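# Load two AA batteries into a remote's battery bay

## Task

Insert both AA batteries into the open battery compartment of the remote control, each with correct polarity and pressed fully home against its spring; moving the remote is allowed.

## Robot and tools

Robot: two arms, left_arm and right_arm, each ending in a parallel gripper. Fingers point along the gripper's +z axis and close along its y axis. end_effector_position is the point between the finger pads, just under 1 cm behind the tips. Joint ranges (rad): waist -2.618 to 3.054, shoulder 0.000 to 3.142, elbow 0.000 to 3.142 (straight at 2.901), wrist pitch -1.571 to 1.571, wrist yaw -1.571 to 1.571, wrist roll -2.094 to 2.094.

Frames: the scene frame has its origin at table-top height, midway between the nominal arm bases, a little behind the near table edge; +z up, +x out over the table, left_arm on the +y side (image left/right may differ). Actual bases: left_arm at (-0.006, +0.290, +0.003) m, right_arm at (-0.006, -0.297, +0.007) m, both nearly level. Each arm's reported hand pose, velocities, targets and wrist-camera pose are in that arm's own base frame. Fixed cameras and the table use the scene frame. Motion offsets are along the axes of the arm's current Hand target. Reported poses may be off by a few cm, more at long reach.

Motion numbers: a row is 14 numbers in [-1, 1]: dx, dy, dz, rx, ry, rz, opening for left_arm, then the same seven for right_arm, always all 14 even if one arm is idle. The first six per arm are an offset, not a pose, measured from that arm's Hand target as it stood when the action or move began, in the Hand target's own axes. Scale: 1.0 = 0.6 m for dx-dz, 1.0 = 180 degrees for the rotation vector rx-rz. Repeating an offset moves further. Six zeros re-command the current Hand target. Opening is absolute: +1 fully open (about 87 mm pad gap), +0.5 about 69, 0 about 43, -0.5 about 18, -1 closed. A 0 opening is a real command, so resend the current value to leave a gripper alone.

Tools:
- execute_actions(actions, cameras): actions is a list of actions; each action is up to 15 rows, one per 1/30 s step, and a short action repeats its last row to fill 15 steps. Every row in an action counts from the same start pose. An empty list returns state plus images. cameras: list of names, ["all"], or [].
- move(target, speed, blend, opening_speed, blocking, cameras): straight-line path toward one 14-number row, or a list of up to 15 rows all offset from the same starting Hand targets. speed in m/s, 0.002 to 2.9, default 0.25 (turns up to twice that in rad/s); one value or one per target. blend in m rounds corners in a list; 0 stops at each. opening_speed is per second on the -1..+1 scale, at least 0.2. Whole move is capped at 10 s. blocking=false returns after about 0.5 s while the move continues. Paths do not avoid obstacles or the other arm; avoid paths passing close to an arm's own base (go around it).
- wait(seconds 0 to 10, cameras): let time pass holding commands.
- stop(cameras): brake a running move.
- zoom_image(camera, region [x0,y0,x1,y1] in pixels, at most 504 by 504): closer look at the newest image of cam_high, cam_low, cam_left_wrist or cam_right_wrist.
- finished_scene(scene): ends the scene irreversibly; do this only when both batteries sit correctly and stay there without the robot.

Results: end_effector_position (m) and end_effector_quat_wxyz per arm in its base frame; Hand target (last commanded pose after clipping; the next offset starts here); Tool commands; grip_measured on the opening scale (may be off by about 0.043); Joint positions (gripper last, 0 closed to 1 open); Joint velocities; Joint torques (include arm weight; joints 1-3 wrap at ±28 N m). A move adds a "move:" line: done (within 10 mm and 2 degrees), off_target, moving, held or fault, plus limits such as paced (pose clipped) or held (steps withheld). Done does not mean contact is absent. Action calls also list positions at some steps.

Behaviour: the commanded orientation is clipped to within 40 degrees of the measured one each step. Friction and gravity often leave the gripper short, low or tilted, especially at reach; check after each move and correct, sending the remaining distance as an offset. Small moves may not happen or may go sideways. To grip, command an opening about 0.04 below the grip_measured value at first contact; less grips more gently. Pads give about 20 N each. A blocked arm keeps pushing until commanded back past its gripper.

Cameras: cam_high and cam_low are fixed behind the arms (scene frame); cam_left_wrist and cam_right_wrist ride on the hands. All are 672x504. Calibration may be slightly off.

Avoid: dropping parts or releasing them while moving, fast impacts, hard pushes, anything leaving the table (fails), gripper or wrist-camera contact between arms, closing on the other arm's fingers, striking the bar, plate and rail near the bases (up to about 3 cm high), strain on camera cables, and long stretched or loaded holds that heat motors (MOTOR HOT at 75 °C, fault fold at 90 °C). Objects can occasionally be nudged by outside pushes.

Each tool is called after "Request:" in YAML: its name, and indented under it one key for each argument.

## Session

Request:
execute_actions:
  actions: []

Scene clock: 0.00 s.
left_arm: end_effector_position=(+0.2912, -0.1538, +0.2093) grip_measured=+1.000 end_effector_quat_wxyz=(+0.443, -0.105, +0.874, -0.168) | right_arm: end_effector_position=(+0.3536, +0.0634, +0.2265) grip_measured=+0.989 end_effector_quat_wxyz=(+0.493, +0.160, +0.815, +0.260)
Joint positions: left_arm=[-0.543 1.064 0.961 -0.502 -0.248 -0.65 1] | right_arm=[-0.022 1.087 0.867 -0.186 -0.289 0.557 0.995]
Joint velocities: within noise
Joint torques (N m): no reading
Heat: left arm: 42 °C; right arm: 41 °C.
Hand target: left_arm +0.2938, -0.1553, +0.2174; +0.451, -0.106, +0.869, -0.175 | right_arm +0.3562, +0.0639, +0.2356; +0.503, +0.155, +0.808, +0.262
Tool commands: left_gripper/opening=+1.0 right_gripper/opening=+1.0

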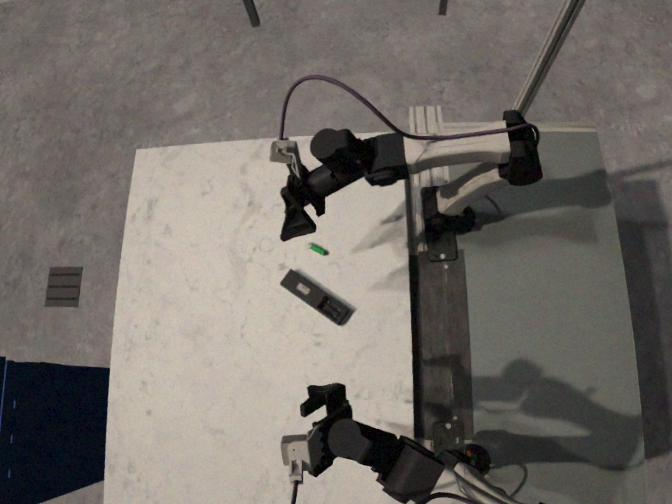

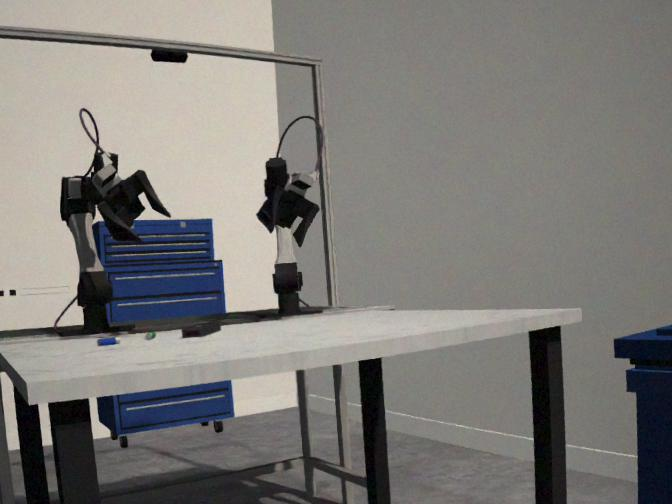

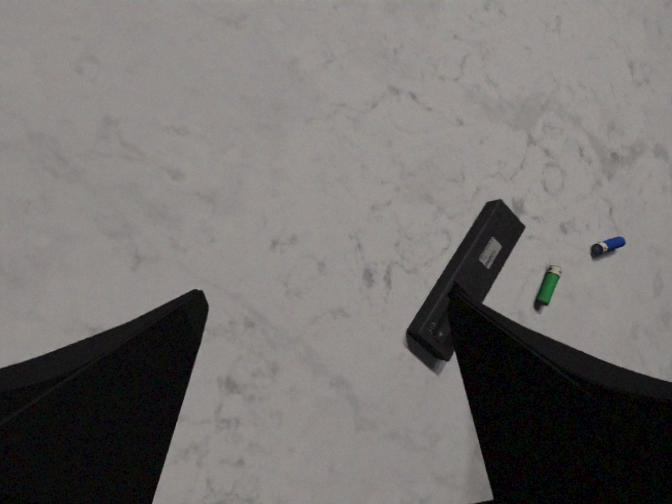

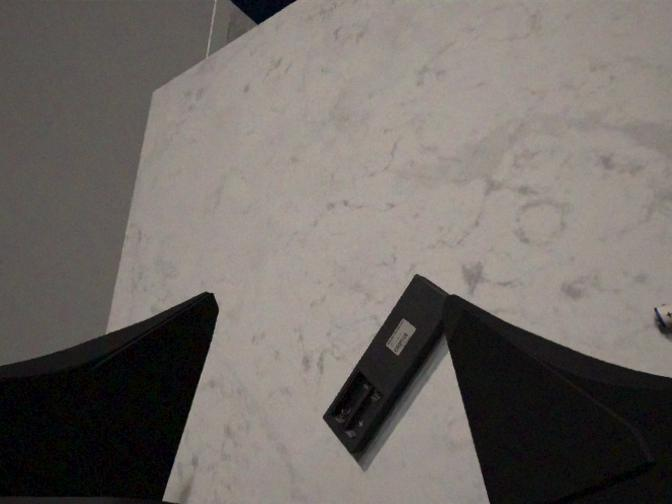

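Request:
zoom_image:
  camera: "cam_high"
  region: [250, 210, 390, 350]

Request:
zoom_image:
  camera: "cam_right_wrist"
  region: [300, 250, 500, 480]

Request:
zoom_image:
  camera: "cam_left_wrist"
  region: [380, 180, 672, 380]

Scaled by 3.600 from the camera's 672x504 image, which has a finer 960x720 frame.

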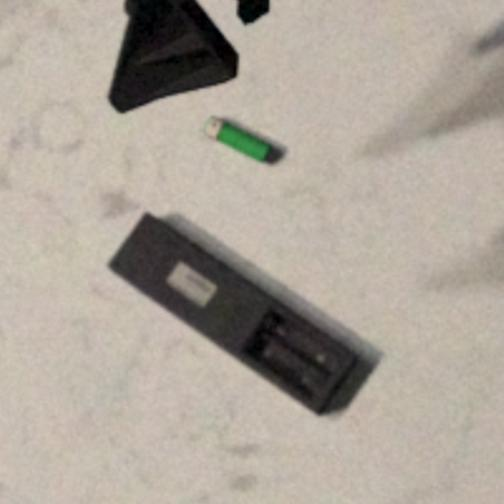

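Scaled by 2.191 from the camera's 672x504 image, which has a finer 960x720 frame.

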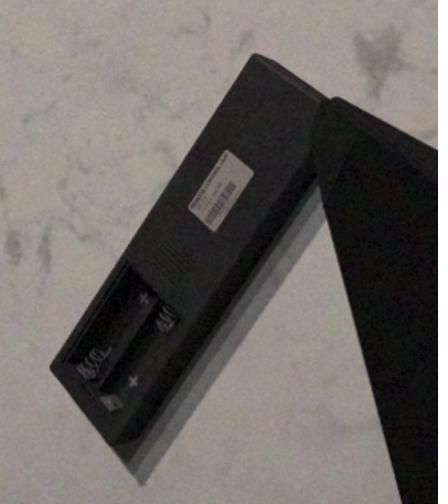

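Scaled by 1.726 from the camera's 672x504 image, which has a finer 960x720 frame.

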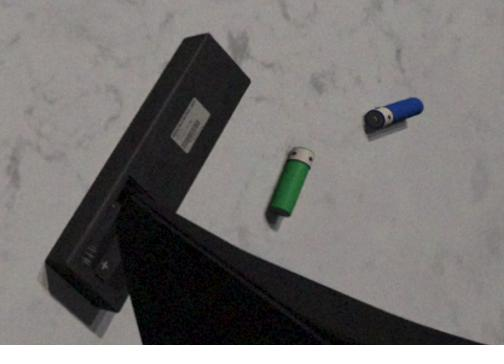

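Request:
move:
  target: [0,0,0,0,0,0,1,0.2625,0.1003,0.0238,0.2852,0.2795,0.0613,1]
  cameras: ["all"]

Scene clock: 103.17 s.
left_arm: end_effector_position=(+0.2912, -0.1538, +0.2093) grip_measured=+1.000 end_effector_quat_wxyz=(+0.443, -0.105, +0.874, -0.168) | right_arm: end_effector_position=(+0.2954, +0.1905, +0.1450) grip_measured=+0.989 end_effector_quat_wxyz=(-0.019, +0.296, +0.954, -0.030)
Joint positions: left_arm=[-0.543 1.064 0.961 -0.502 -0.248 -0.65 1] | right_arm=[0.477 2.035 1.969 -1.573 0.017 1.079 0.995]
Joint torques (N m): left_arm=[0.01 -2.13 8.92 1.65 -0.02 -0.03] | right_arm=[0.4 -9.25 7.35 0.29 0.01 0.21]
Heat: left arm: 46 °C; right arm: 46 °C.
Hand target: left_arm +0.2938, -0.1553, +0.2174; +0.451, -0.106, +0.869, -0.175 | right_arm +0.2984, +0.1978, +0.1501; -0.014, +0.301, +0.953, -0.018
Off the commanded pose: left_arm 0.009 m, 1 deg | right_arm 0.009 m, 2 deg.
joint sent to its limit (right arm) — joint 4 (wrist pitch), lower limit. The joint targets still meet the commanded pose.
move: done
camera_calibration:
cam_right_wrist: T_world_to_cam=[[-0.553437, -0.831028, 0.0556824, 0.309843], [-0.509133, 0.39046, 0.767023, -0.0127477], [-0.659159, 0.396149, -0.639199, 0.357556], [0, 0, 0, 1]] pos_world=[0.400675, 0.12082, 0.221074]

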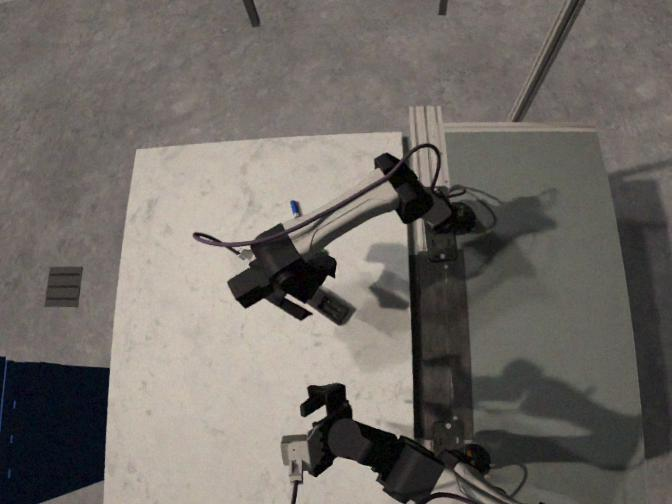

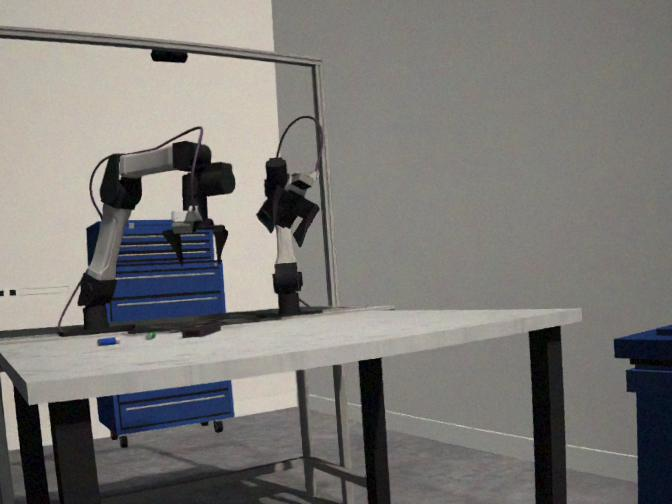

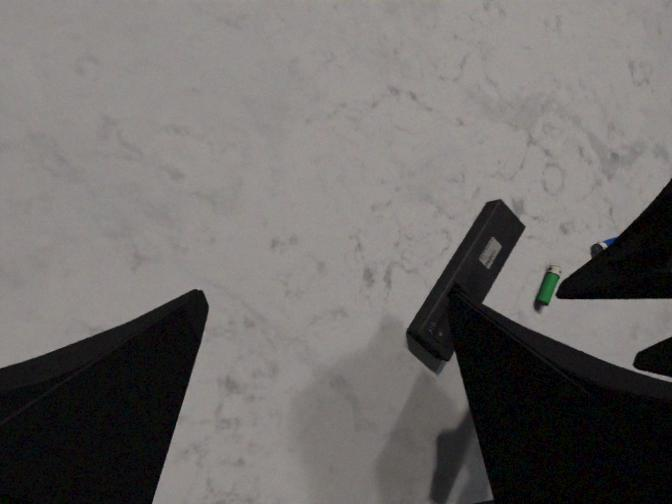

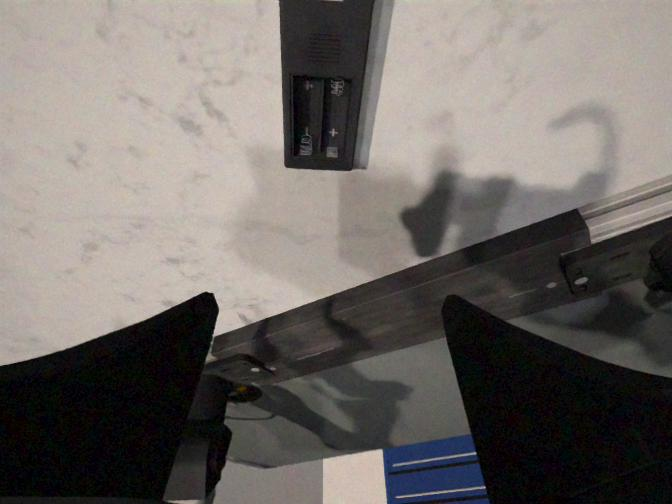

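Request:
zoom_image:
  camera: "cam_right_wrist"
  region: [240, 0, 420, 190]

Scaled by 2.653 from the camera's 672x504 image, which has a finer 960x720 frame.

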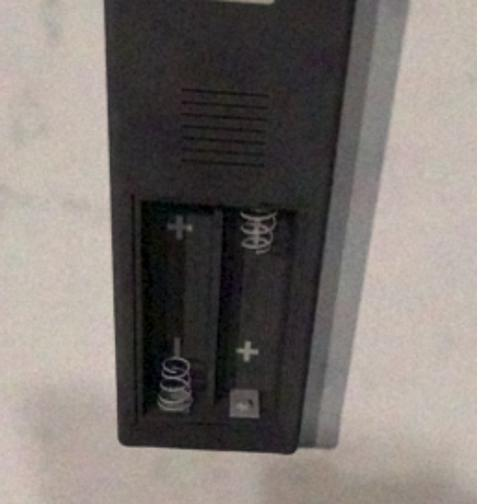

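Request:
zoom_image:
  camera: "cam_high"
  region: [220, 220, 380, 340]

Scaled by 3.150 from the camera's 672x504 image, which has a finer 960x720 frame.

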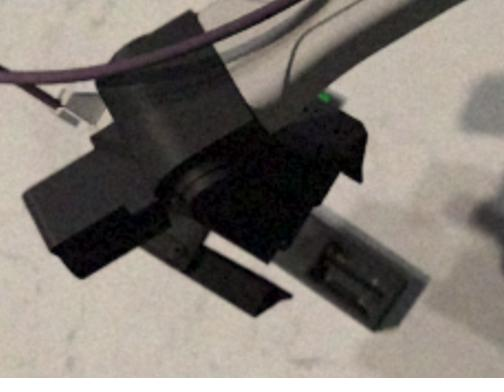

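Request:
move:
  target: [0,0,0,0,0,0,1,-0.075,0,0.15,0,0,0.021,1]
  cameras: ["cam_right_wrist","cam_low"]
  speed: 0.15

Scene clock: 152.40 s.
left_arm: end_effector_position=(+0.2912, -0.1538, +0.2093) grip_measured=+1.000 end_effector_quat_wxyz=(+0.443, -0.105, +0.874, -0.168) | right_arm: end_effector_position=(+0.3272, +0.1685, +0.0590) grip_measured=+0.989 end_effector_quat_wxyz=(-0.019, +0.337, +0.941, -0.028)
Joint positions: left_arm=[-0.543 1.064 0.961 -0.502 -0.248 -0.65 1] | right_arm=[0.384 2.099 1.722 -1.26 0.017 1.073 0.995]
Joint torques (N m): left_arm=[0.05 -2.1 8.92 1.66 -0.02 -0.02] | right_arm=[-0.58 -10.36 5.53 0.5 0.07 -0.19]
Heat: left arm: 46 °C; right arm: 46 °C.
Hand target: left_arm +0.2938, -0.1553, +0.2174; +0.451, -0.106, +0.869, -0.175 | right_arm +0.3316, +0.1696, +0.0594; -0.014, +0.332, +0.943, -0.019
Off the commanded pose: left_arm 0.009 m, 1 deg | right_arm 0.005 m, 1 deg.
move: done
camera_calibration:
cam_right_wrist: T_world_to_cam=[[-0.623121, -0.780349, 0.0526906, 0.328412], [-0.475482, 0.431446, 0.766662, 0.0600547], [-0.620997, 0.45267, -0.639885, 0.310398], [0, 0, 0, 1]] pos_world=[0.425951, 0.0898574, 0.135273]
Images, in order (width x height): cam_low 672x504, cam_right_wrist 672x504.

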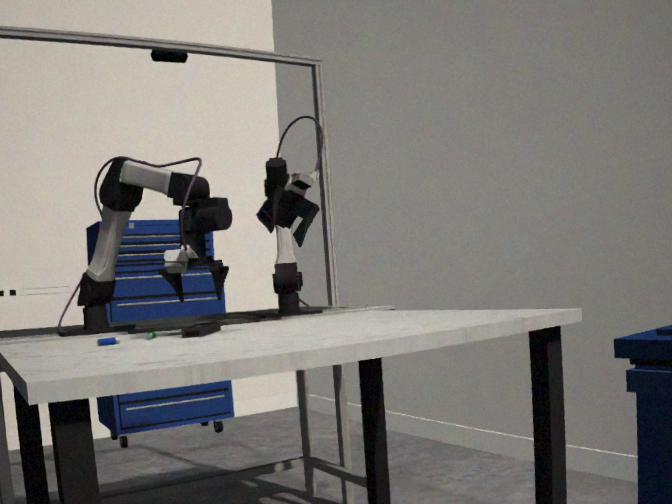

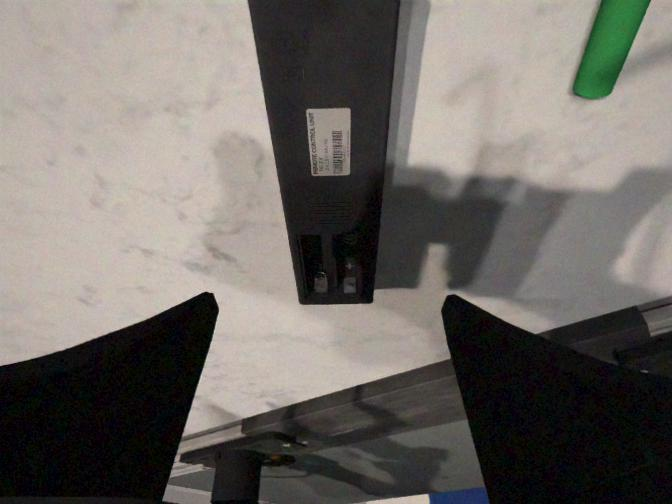

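Request:
move:
  target: [0,0,0,0,0,0,1,-0.0133,-0.0083,0.0917,0,0,-0.0128,1]
  cameras: ["cam_right_wrist","cam_low"]
  speed: 0.1

Request:
zoom_image:
  camera: "cam_low"
  region: [130, 230, 270, 350]

Scene clock: 167.47 s.
left_arm: end_effector_position=(+0.2912, -0.1538, +0.2093) grip_measured=+1.000 end_effector_quat_wxyz=(+0.443, -0.105, +0.874, -0.168) | right_arm: end_effector_position=(+0.3281, +0.1590, +0.0050) grip_measured=+0.989 end_effector_quat_wxyz=(-0.019, +0.317, +0.948, -0.027)
Joint positions: left_arm=[-0.543 1.064 0.961 -0.502 -0.248 -0.65 1] | right_arm=[0.363 2.142 1.569 -1.062 0.017 1.01 0.995]
Joint torques (N m): left_arm=[0.02 -2.1 8.92 1.66 -0.02 -0.02] | right_arm=[-0.77 -10.26 5.49 0.47 0.05 -0.24]
Heat: left arm: 46 °C; right arm: 44 °C.
Hand target: left_arm +0.2938, -0.1553, +0.2174; +0.451, -0.106, +0.869, -0.175 | right_arm +0.3326, +0.1594, +0.0046; -0.014, +0.313, +0.949, -0.018
Off the commanded pose: left_arm 0.009 m, 1 deg | right_arm 0.005 m, 1 deg.
move: done
camera_calibration:
cam_right_wrist: T_world_to_cam=[[-0.590221, -0.805722, 0.0495071, 0.317567], [-0.492645, 0.408107, 0.768603, 0.115283], [-0.639484, 0.429256, -0.637808, 0.290363], [0, 0, 0, 1]] pos_world=[0.429911, 0.0841832, 0.0808669]
Images, in order (width x height): cam_low 672x504, cam_right_wrist 672x504.

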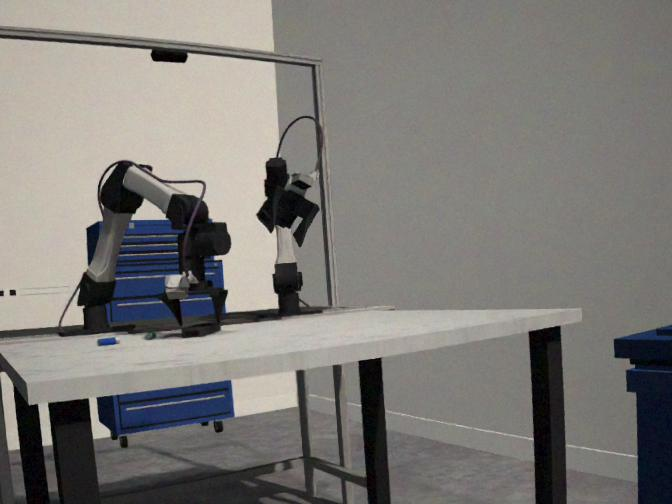

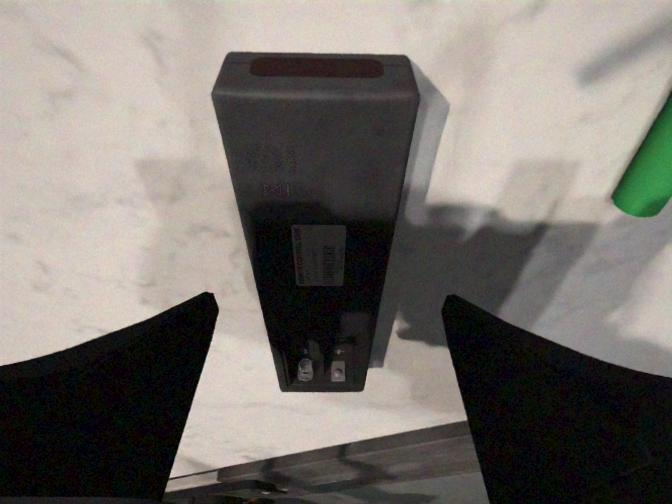

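Scaled by 3.600 from the camera's 672x504 image, which has a finer 960x720 frame.

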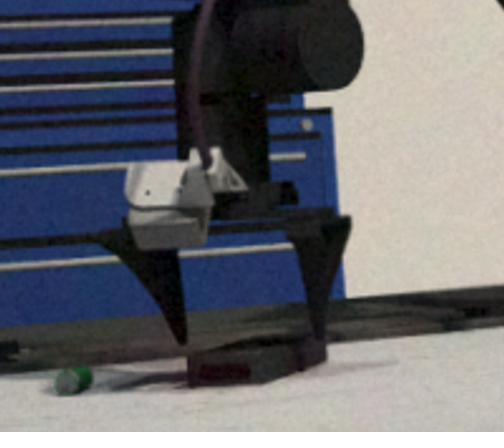

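Request:
move:
  target: [0,0,0,0,0,0,1,0.0167,0.004,0.0225,0,0,0,1]
  cameras: ["cam_right_wrist","cam_low"]
  speed: 0.06

Request:
zoom_image:
  camera: "cam_low"
  region: [130, 230, 270, 350]

Scene clock: 177.57 s.
left_arm: end_effector_position=(+0.2912, -0.1538, +0.2093) grip_measured=+1.000 end_effector_quat_wxyz=(+0.443, -0.105, +0.874, -0.168) | right_arm: end_effector_position=(+0.3233, +0.1615, -0.0068) grip_measured=+0.989 end_effector_quat_wxyz=(-0.017, +0.312, +0.949, -0.025)
Joint positions: left_arm=[-0.543 1.064 0.961 -0.502 -0.248 -0.65 1] | right_arm=[0.374 2.142 1.52 -1.008 0.017 1.01 0.995]
Joint torques (N m): left_arm=[0.01 -2.1 8.94 1.66 -0.03 -0.02] | right_arm=[0.34 -9.99 5.03 0.55 0.12 0.15]
Heat: left arm: 46 °C; right arm: 44 °C.
Hand target: left_arm +0.2938, -0.1553, +0.2174; +0.451, -0.106, +0.869, -0.175 | right_arm +0.3255, +0.1669, -0.0088; -0.014, +0.313, +0.949, -0.018
Off the commanded pose: left_arm 0.009 m, 1 deg | right_arm 0.006 m, 1 deg.
move: done
camera_calibration:
cam_right_wrist: T_world_to_cam=[[-0.581493, -0.812268, 0.0456831, 0.315556], [-0.500386, 0.401366, 0.76715, 0.124565], [-0.641467, 0.423234, -0.639838, 0.280294], [0, 0, 0, 1]] pos_world=[0.425624, 0.0876902, 0.0693676]
Images, in order (width x height): cam_low 672x504, cam_right_wrist 672x504.

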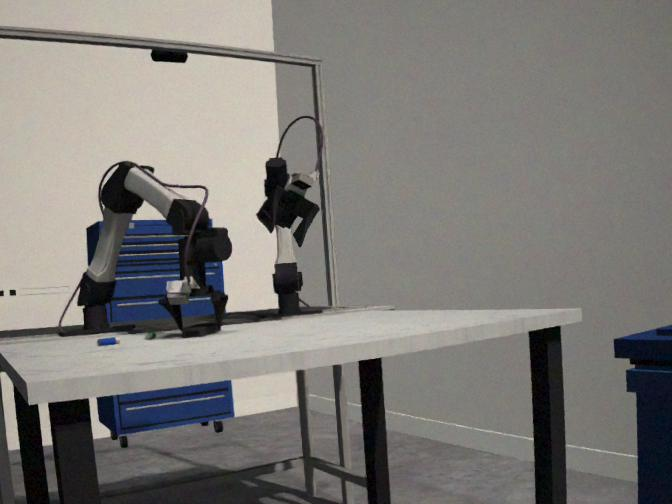

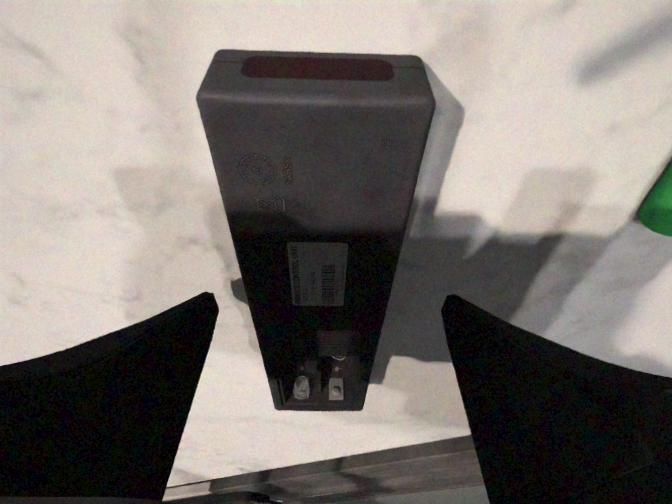

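Scaled by 3.600 from the camera's 672x504 image, which has a finer 960x720 frame.

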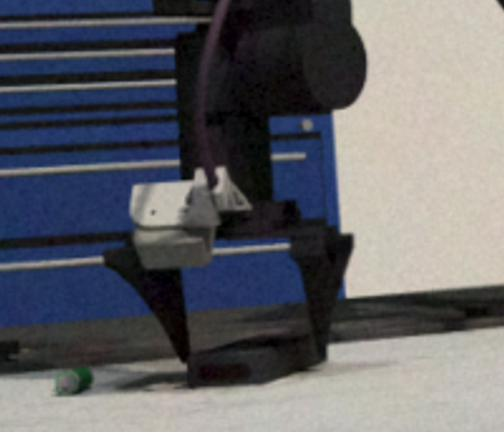

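Request:
move:
  target:
    - [0,0,0,0,0,0,1,0,0,0.0083,0,0,0,1]
    - [0,0,0,0,0,0,1,0,0,0.0083,0,0,0,-0.04]
  cameras: ["cam_right_wrist"]
  speed: 0.05
  opening_speed: 0.5

Scene clock: 183.67 s.
left_arm: end_effector_position=(+0.2912, -0.1538, +0.2093) grip_measured=+1.000 end_effector_quat_wxyz=(+0.443, -0.105, +0.874, -0.168) | right_arm: end_effector_position=(+0.3242, +0.1619, -0.0119) grip_measured=+0.075 end_effector_quat_wxyz=(-0.016, +0.312, +0.950, -0.024)
Joint positions: left_arm=[-0.543 1.064 0.961 -0.502 -0.248 -0.65 1] | right_arm=[0.374 2.149 1.509 -0.986 0.016 1.01 0.537]
Joint torques (N m): left_arm=[0.01 -2.06 8.92 1.66 -0.03 -0.03] | right_arm=[0.24 -9.68 4.89 0.37 0.05 0.04]
Heat: left arm: 46 °C; right arm: 44 °C.
Hand target: left_arm +0.2938, -0.1553, +0.2174; +0.451, -0.106, +0.869, -0.175 | right_arm +0.3253, +0.1668, -0.0137; -0.014, +0.313, +0.949, -0.018
Off the commanded pose: left_arm 0.009 m, 1 deg | right_arm 0.005 m, 1 deg.
move: done
camera_calibration:
cam_right_wrist: T_world_to_cam=[[-0.581706, -0.812349, 0.0413101, 0.316746], [-0.503805, 0.399706, 0.765777, 0.130118], [-0.638591, 0.424645, -0.641778, 0.276255], [0, 0, 0, 1]] pos_world=[0.426221, 0.087989, 0.0645678]
Images, in order (width x height): cam_right_wrist 672x504.

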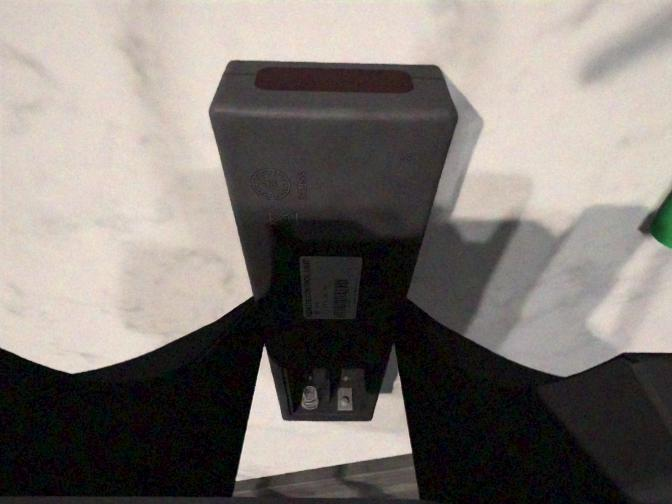

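Request:
move:
  target: [-0.103,0.165,-0.0675,0,0,0,1,0,0,-0.1,0,0,0,-0.04]
  cameras: ["cam_right_wrist","cam_high"]
  speed: 0.12

Scene clock: 199.20 s.
left_arm: end_effector_position=(+0.2889, -0.0361, +0.2317) grip_measured=+1.000 end_effector_quat_wxyz=(+0.437, -0.114, +0.875, -0.174) | right_arm: end_effector_position=(+0.3186, +0.1597, +0.0277) grip_measured=+0.075 end_effector_quat_wxyz=(-0.036, +0.312, +0.949, -0.041)
Joint positions: left_arm=[0.083 0.97 1.017 -0.665 0.273 -0.318 1] | right_arm=[0.374 2.128 1.633 -1.183 0.016 1.01 0.537]
Joint torques (N m): left_arm=[0.54 -0.72 10.8 1.65 0.3 0.15] | right_arm=[0.57 -13.6 7.43 0.14 0.06 0.08]
Heat: left arm: 46 °C; right arm: 43 °C.
Hand target: left_arm +0.2933, -0.0350, +0.2457; +0.451, -0.106, +0.869, -0.175 | right_arm +0.3276, +0.1683, +0.0462; -0.014, +0.313, +0.949, -0.018
Off the commanded pose: left_arm 0.015 m, 2 deg | right_arm 0.022 m, 4 deg.
move: off_target (left_arm, right_arm)
camera_calibration:
cam_right_wrist: T_world_to_cam=[[-0.578508, -0.811131, 0.0859967, 0.30759], [-0.465307, 0.414766, 0.781958, 0.0828089], [-0.669939, 0.412354, -0.61737, 0.310289], [0, 0, 0, 1]] pos_world=[0.42435, 0.0872, 0.100359]
Images, in order (width x height): cam_high 672x504, cam_right_wrist 672x504.

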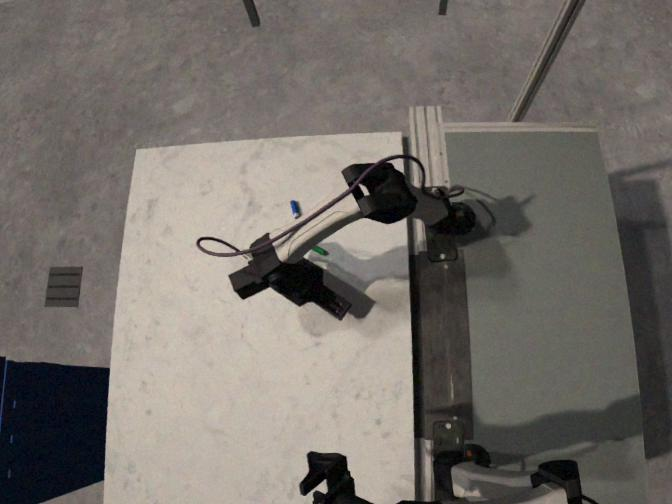

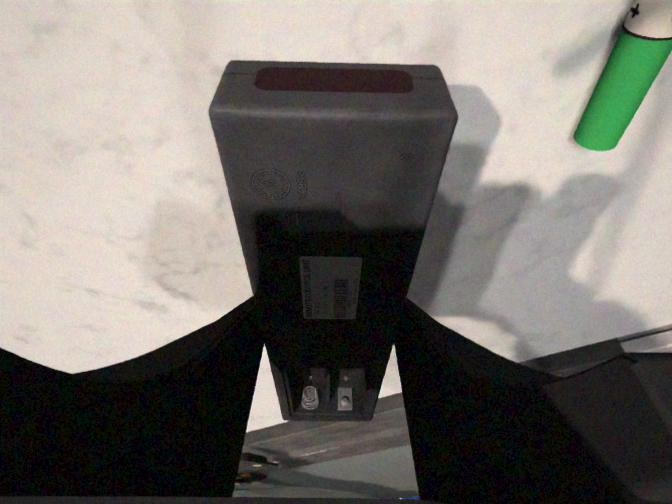

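Request:
move:
  target:
    - [0,0,0,0,0,0,1,0.04,0.044,-0.05,0,0,-0.464,-0.04]
    - [0,0,0,0,0,0,1,0.0813,0.0885,-0.05,0,0,-0.928,-0.04]
  cameras: ["all"]
  speed: 0.3
  blend: [0.03,0]

Scene clock: 210.63 s.
left_arm: end_effector_position=(+0.2888, -0.0362, +0.2317) grip_measured=+1.000 end_effector_quat_wxyz=(+0.437, -0.114, +0.875, -0.174) | right_arm: end_effector_position=(+0.3186, +0.2337, +0.0596) grip_measured=+0.075 end_effector_quat_wxyz=(+0.048, +0.903, -0.427, -0.017)
Joint positions: left_arm=[0.083 0.97 1.017 -0.665 0.274 -0.318 1] | right_arm=[0.74 2.172 1.838 -1.339 0.004 -1.518 0.537]
Joint torques (N m): left_arm=[0.55 -0.69 10.82 1.58 0.28 0.11] | right_arm=[-0.12 -14.52 5.27 0.35 -0.1 -0.18]
Heat: left arm: 47 °C; right arm: 44 °C.
Hand target: left_arm +0.2933, -0.0350, +0.2457; +0.451, -0.106, +0.869, -0.175 | right_arm +0.3211, +0.2408, +0.0746; +0.020, +0.908, -0.418, -0.012
Off the commanded pose: left_arm 0.015 m, 2 deg | right_arm 0.017 m, 4 deg.
move: off_target (left_arm, right_arm)
camera_calibration:
cam_left_wrist: T_world_to_cam=[[0.0607565, -0.911138, 0.407599, -0.146646], [-0.997163, -0.0735867, -0.0158574, 0.306859], [0.0444421, -0.405479, -0.913023, 0.325133], [0, 0, 0, 1]] pos_world=[0.300449, 0.0208003, 0.361492]
cam_right_wrist: T_world_to_cam=[[0.759337, 0.640506, -0.114713, -0.388708], [0.484747, -0.439214, 0.756381, -0.0744536], [0.434083, -0.629955, -0.643994, 0.192911], [0, 0, 0, 1]] pos_world=[0.247512, 0.337794, 0.135959]

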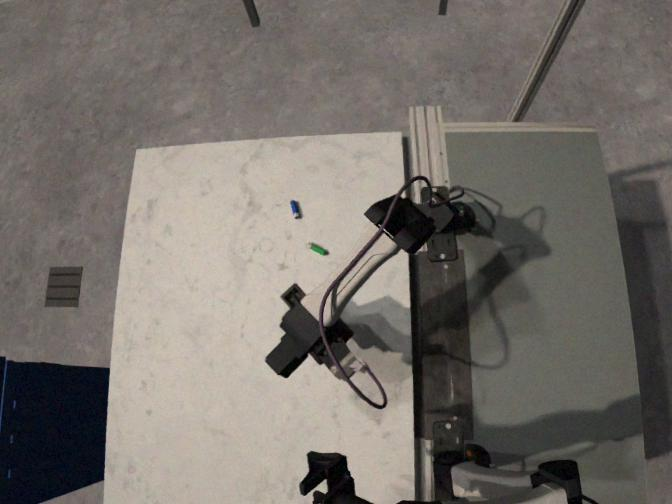

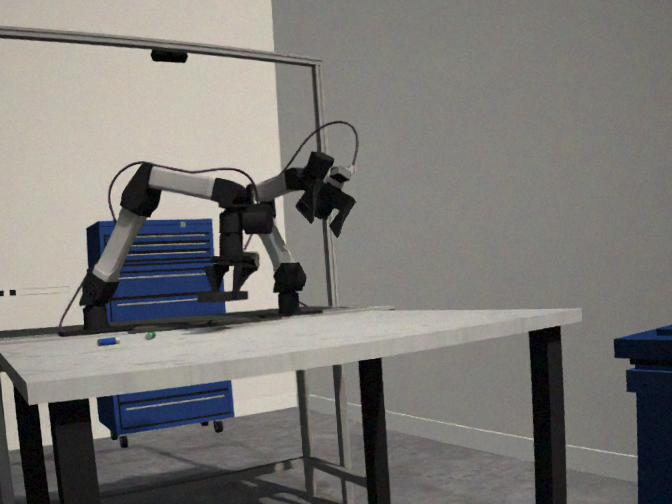

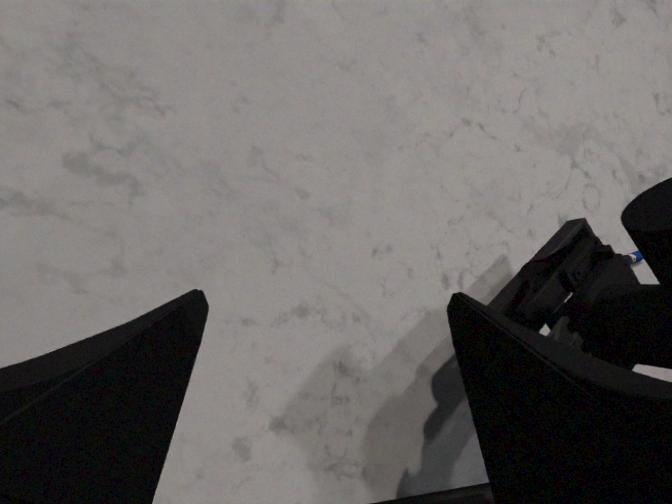

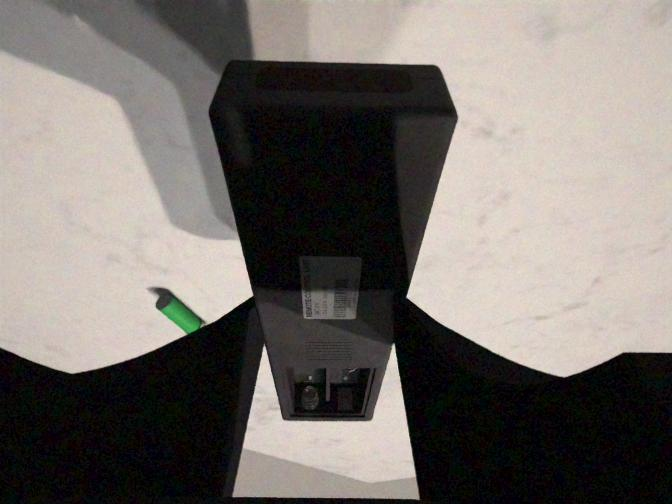

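Request:
move:
  target: [0,0,0,0,0,0,1,0,0,0.104,0.0175,-0.0043,0,-0.04]
  cameras: ["cam_low"]
  speed: 0.1

Request:
zoom_image:
  camera: "cam_low"
  region: [160, 230, 300, 350]

Scene clock: 220.03 s.
left_arm: end_effector_position=(+0.2888, -0.0362, +0.2317) grip_measured=+1.000 end_effector_quat_wxyz=(+0.437, -0.114, +0.875, -0.174) | right_arm: end_effector_position=(+0.3129, +0.2311, -0.0025) grip_measured=+0.075 end_effector_quat_wxyz=(+0.021, +0.904, -0.426, -0.013)
Joint positions: left_arm=[0.083 0.97 1.017 -0.665 0.274 -0.318 1] | right_arm=[0.74 2.15 1.556 -1.025 -0.007 -1.521 0.537]
Joint torques (N m): left_arm=[0.58 -0.69 10.78 1.6 0.27 0.11] | right_arm=[-0.27 -14.16 5.34 0.42 -0.11 -0.16]
Heat: left arm: 47 °C; right arm: 47 °C.
Hand target: left_arm +0.2933, -0.0350, +0.2457; +0.451, -0.106, +0.869, -0.175 | right_arm +0.3187, +0.2393, +0.0122; -0.008, +0.908, -0.419, -0.007
Off the commanded pose: left_arm 0.015 m, 2 deg | right_arm 0.018 m, 4 deg.
move: off_target (left_arm, right_arm)
Images, in order (width x height): cam_low 672x504.

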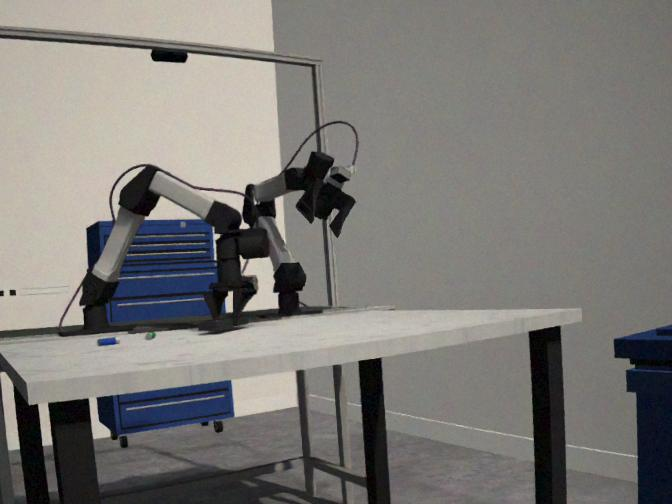

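Scaled by 3.600 from the camera's 672x504 image, which has a finer 960x720 frame.

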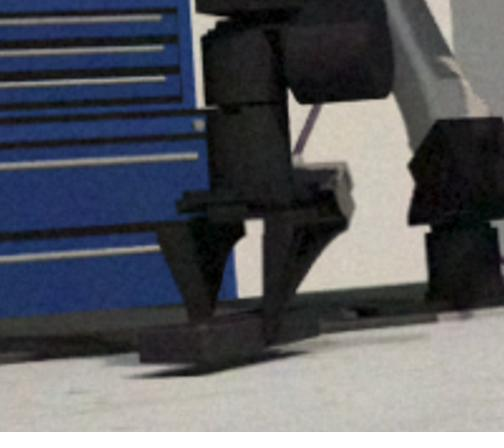

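Request:
move:
  target: [0,0,0,0,0,0,1,0,0,0.0167,0,0,0,-0.04]
  speed: 0.04

Request:
move:
  target: [0,0,0,0,0,0,1,0,0,0.0083,0,0,0,-0.04]
  speed: 0.03
  cameras: ["cam_low"]

Request:
zoom_image:
  camera: "cam_low"
  region: [160, 230, 300, 350]

Scene clock: 229.00 s.
left_arm: end_effector_position=(+0.2888, -0.0362, +0.2317) grip_measured=+1.000 end_effector_quat_wxyz=(+0.437, -0.114, +0.875, -0.174) | right_arm: end_effector_position=(+0.3138, +0.2319, -0.0077) grip_measured=+0.075 end_effector_quat_wxyz=(+0.015, +0.905, -0.426, -0.010)
Joint positions: left_arm=[0.083 0.97 1.017 -0.665 0.274 -0.318 1] | right_arm=[0.74 2.15 1.534 -0.991 -0.007 -1.521 0.537]
Joint torques (N m): left_arm=[0.54 -0.65 10.78 1.6 0.26 0.1] | right_arm=[-0.18 -12.96 5.48 0.47 -0.07 -0.19]
Heat: left arm: 48 °C; right arm: 50 °C.
Hand target: left_arm +0.2933, -0.0350, +0.2457; +0.451, -0.106, +0.869, -0.175 | right_arm +0.3187, +0.2394, +0.0022; -0.008, +0.908, -0.419, -0.007
Off the commanded pose: left_arm 0.015 m, 2 deg | right_arm 0.013 m, 3 deg.
move: off_target (left_arm, right_arm)

Scene clock: 229.83 s.
left_arm: end_effector_position=(+0.2888, -0.0362, +0.2317) grip_measured=+1.000 end_effector_quat_wxyz=(+0.437, -0.114, +0.875, -0.174) | right_arm: end_effector_position=(+0.3143, +0.2325, -0.0100) grip_measured=+0.075 end_effector_quat_wxyz=(+0.012, +0.905, -0.426, -0.009)
Joint positions: left_arm=[0.083 0.97 1.017 -0.665 0.274 -0.318 1] | right_arm=[0.74 2.15 1.525 -0.975 -0.007 -1.521 0.537]
Joint torques (N m): left_arm=[0.54 -0.66 10.76 1.6 0.26 0.11] | right_arm=[-0.31 -12.07 5.26 0.54 -0.11 -0.23]
Heat: left arm: 48 °C; right arm: 50 °C.
Hand target: left_arm +0.2933, -0.0350, +0.2457; +0.451, -0.106, +0.869, -0.175 | right_arm +0.3186, +0.2395, -0.0028; -0.008, +0.908, -0.419, -0.007
Off the commanded pose: left_arm 0.015 m, 2 deg | right_arm 0.011 m, 3 deg.
move: off_target (left_arm, right_arm)
Images, in order (width x height): cam_low 672x504.

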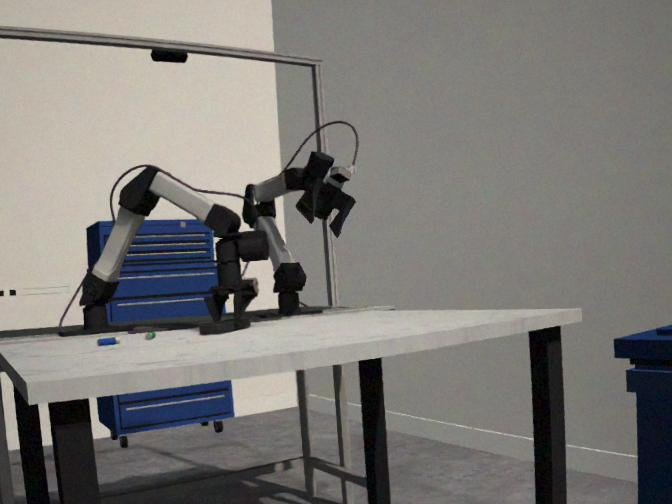

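Scaled by 3.600 from the camera's 672x504 image, which has a finer 960x720 frame.

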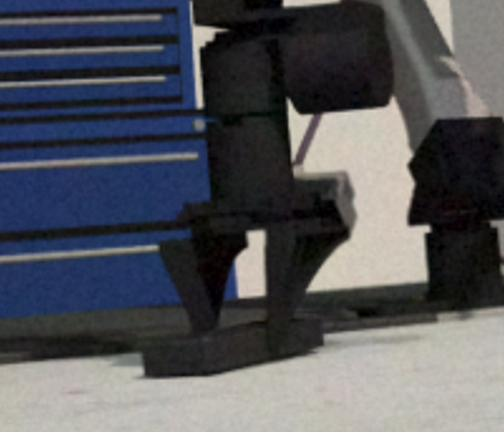

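Request:
move:
  target: [0,0,0,0,0,0,1,0,0,0.0083,0,0,0,-0.04]
  speed: 0.03

Request:
move:
  target: [0,0,0,0,0,0,1,0,0,0.005,0,0,0,-0.04]
  speed: 0.03
  cameras: ["cam_low"]

Request:
zoom_image:
  camera: "cam_low"
  region: [160, 230, 300, 350]

Scene clock: 233.50 s.
left_arm: end_effector_position=(+0.2888, -0.0362, +0.2317) grip_measured=+1.000 end_effector_quat_wxyz=(+0.437, -0.114, +0.875, -0.174) | right_arm: end_effector_position=(+0.3145, +0.2326, -0.0122) grip_measured=+0.075 end_effector_quat_wxyz=(+0.010, +0.905, -0.426, -0.008)
Joint positions: left_arm=[0.083 0.97 1.017 -0.665 0.274 -0.318 1] | right_arm=[0.74 2.15 1.515 -0.961 -0.007 -1.521 0.537]
Joint torques (N m): left_arm=[0.53 -0.66 10.81 1.59 0.27 0.11] | right_arm=[-0.21 -11.63 5.19 0.5 -0.11 -0.18]
Heat: left arm: 48 °C; right arm: 50 °C.
Hand target: left_arm +0.2933, -0.0350, +0.2457; +0.451, -0.106, +0.869, -0.175 | right_arm +0.3186, +0.2396, -0.0077; -0.008, +0.908, -0.419, -0.007
Off the commanded pose: left_arm 0.015 m, 2 deg | right_arm 0.009 m, 2 deg.
move: off_target (left_arm)

Scene clock: 234.20 s.
left_arm: end_effector_position=(+0.2888, -0.0362, +0.2317) grip_measured=+1.000 end_effector_quat_wxyz=(+0.437, -0.114, +0.875, -0.174) | right_arm: end_effector_position=(+0.3153, +0.2333, -0.0128) grip_measured=+0.075 end_effector_quat_wxyz=(+0.008, +0.905, -0.426, -0.007)
Joint positions: left_arm=[0.083 0.97 1.017 -0.665 0.274 -0.318 1] | right_arm=[0.74 2.15 1.513 -0.954 -0.007 -1.521 0.537]
Joint torques (N m): left_arm=[0.51 -0.65 10.84 1.59 0.26 0.11] | right_arm=[-0.21 -11.04 5.01 0.52 -0.05 -0.16]
Heat: left arm: 48 °C; right arm: 50 °C.
Hand target: left_arm +0.2933, -0.0350, +0.2457; +0.451, -0.106, +0.869, -0.175 | right_arm +0.3186, +0.2397, -0.0108; -0.008, +0.908, -0.419, -0.007
Off the commanded pose: left_arm 0.015 m, 2 deg | right_arm 0.007 m, 2 deg.
move: off_target (left_arm)
Images, in order (width x height): cam_low 672x504.

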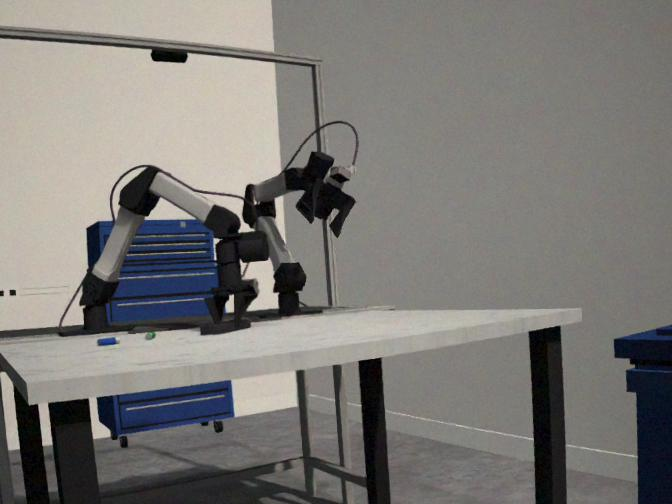

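Scaled by 3.600 from the camera's 672x504 image, which has a finer 960x720 frame.

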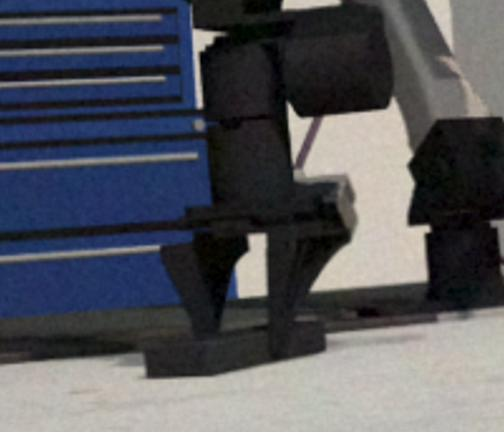

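Request:
move:
  target:
    - [0,0,0,0,0,0,1,0,0,0,0,0,0,1]
    - [0,0,0,0,0,0,1,0,0,-0.2,0,0,0,1]
  speed: 0.12
  opening_speed: 0.6
  cameras: ["all"]

Scene clock: 240.47 s.
left_arm: end_effector_position=(+0.2888, -0.0362, +0.2317) grip_measured=+1.000 end_effector_quat_wxyz=(+0.437, -0.114, +0.875, -0.174) | right_arm: end_effector_position=(+0.3142, +0.2323, +0.0944) grip_measured=+0.989 end_effector_quat_wxyz=(+0.017, +0.906, -0.424, -0.011)
Joint positions: left_arm=[0.083 0.97 1.017 -0.665 0.274 -0.318 1] | right_arm=[0.74 2.077 1.835 -1.368 -0.007 -1.526 0.994]
Joint torques (N m): left_arm=[0.54 -0.69 10.82 1.59 0.27 0.11] | right_arm=[-0.46 -12.36 7.6 0.35 -0.07 -0.2]
Heat: left arm: 48 °C; right arm: 49 °C.
Hand target: left_arm +0.2933, -0.0350, +0.2457; +0.451, -0.106, +0.869, -0.175 | right_arm +0.3193, +0.2372, +0.1092; -0.008, +0.908, -0.419, -0.007
Off the commanded pose: left_arm 0.015 m, 2 deg | right_arm 0.016 m, 3 deg.
move: off_target (left_arm, right_arm)
camera_calibration:
cam_left_wrist: T_world_to_cam=[[0.0607565, -0.911138, 0.407599, -0.146646], [-0.997163, -0.0735867, -0.0158574, 0.306859], [0.0444421, -0.405479, -0.913023, 0.325133], [0, 0, 0, 1]] pos_world=[0.300449, 0.0208003, 0.361492]
cam_right_wrist: T_world_to_cam=[[0.75768, 0.650513, -0.0524758, -0.388097], [0.459077, -0.474099, 0.751318, -0.0825847], [0.463863, -0.593349, -0.65785, 0.199811], [0, 0, 0, 1]] pos_world=[0.239281, 0.331867, 0.173127]

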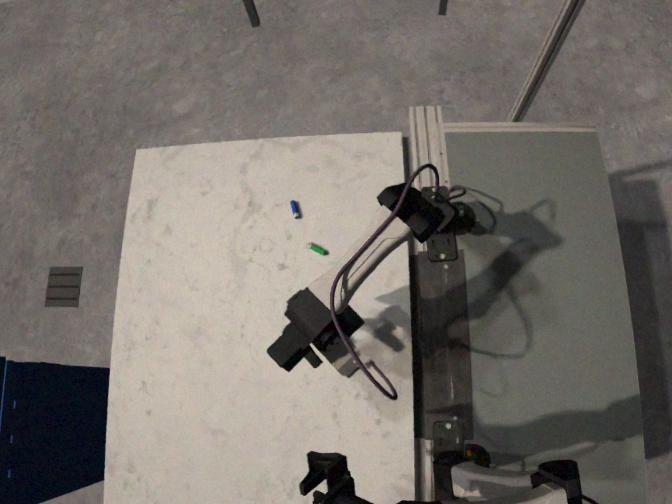

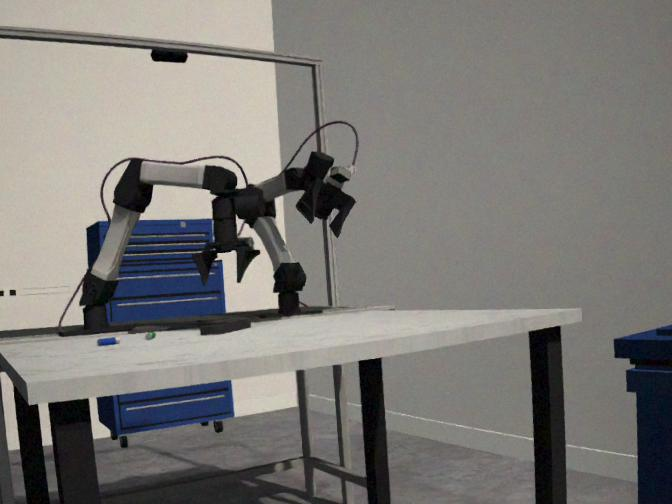

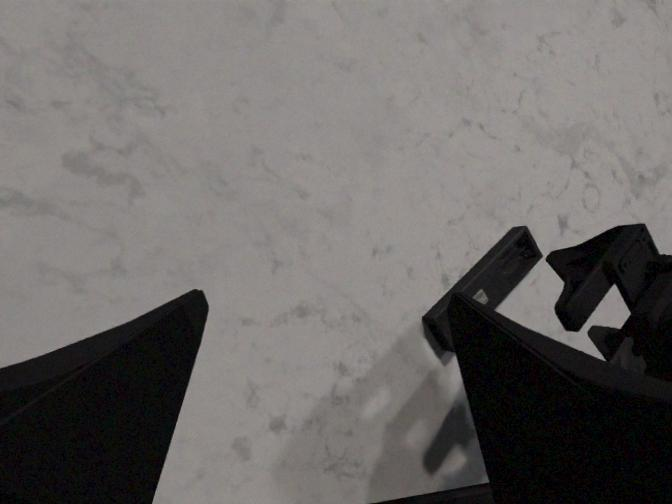

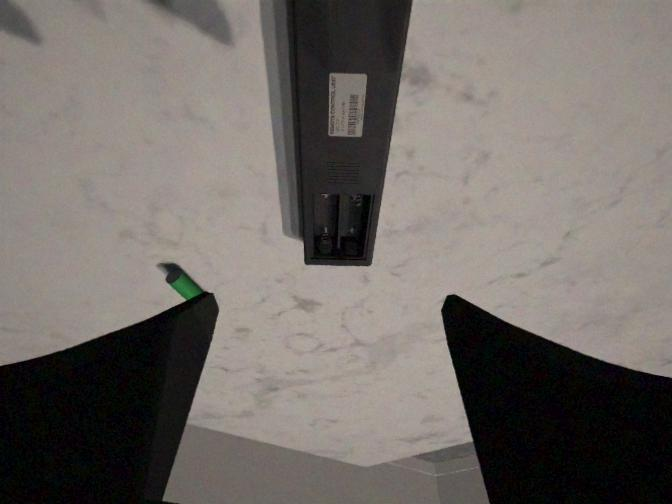

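Request:
zoom_image:
  camera: "cam_high"
  region: [260, 180, 380, 300]

Request:
zoom_image:
  camera: "cam_right_wrist"
  region: [280, 60, 420, 280]

Scaled by 4.200 from the camera's 672x504 image, which has a finer 960x720 frame.

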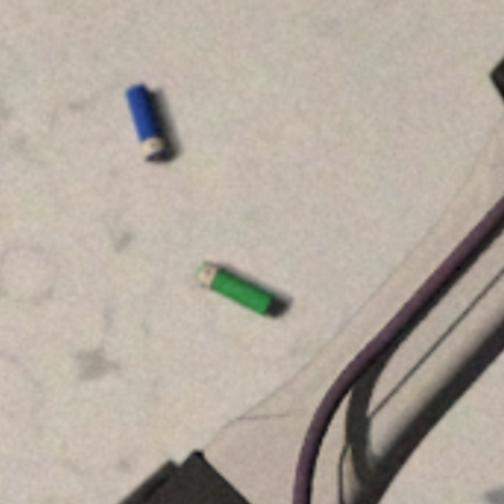

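Scaled by 2.291 from the camera's 672x504 image, which has a finer 960x720 frame.

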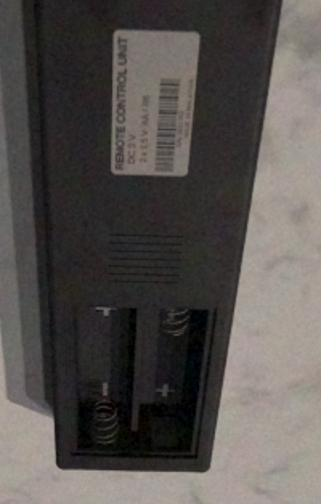

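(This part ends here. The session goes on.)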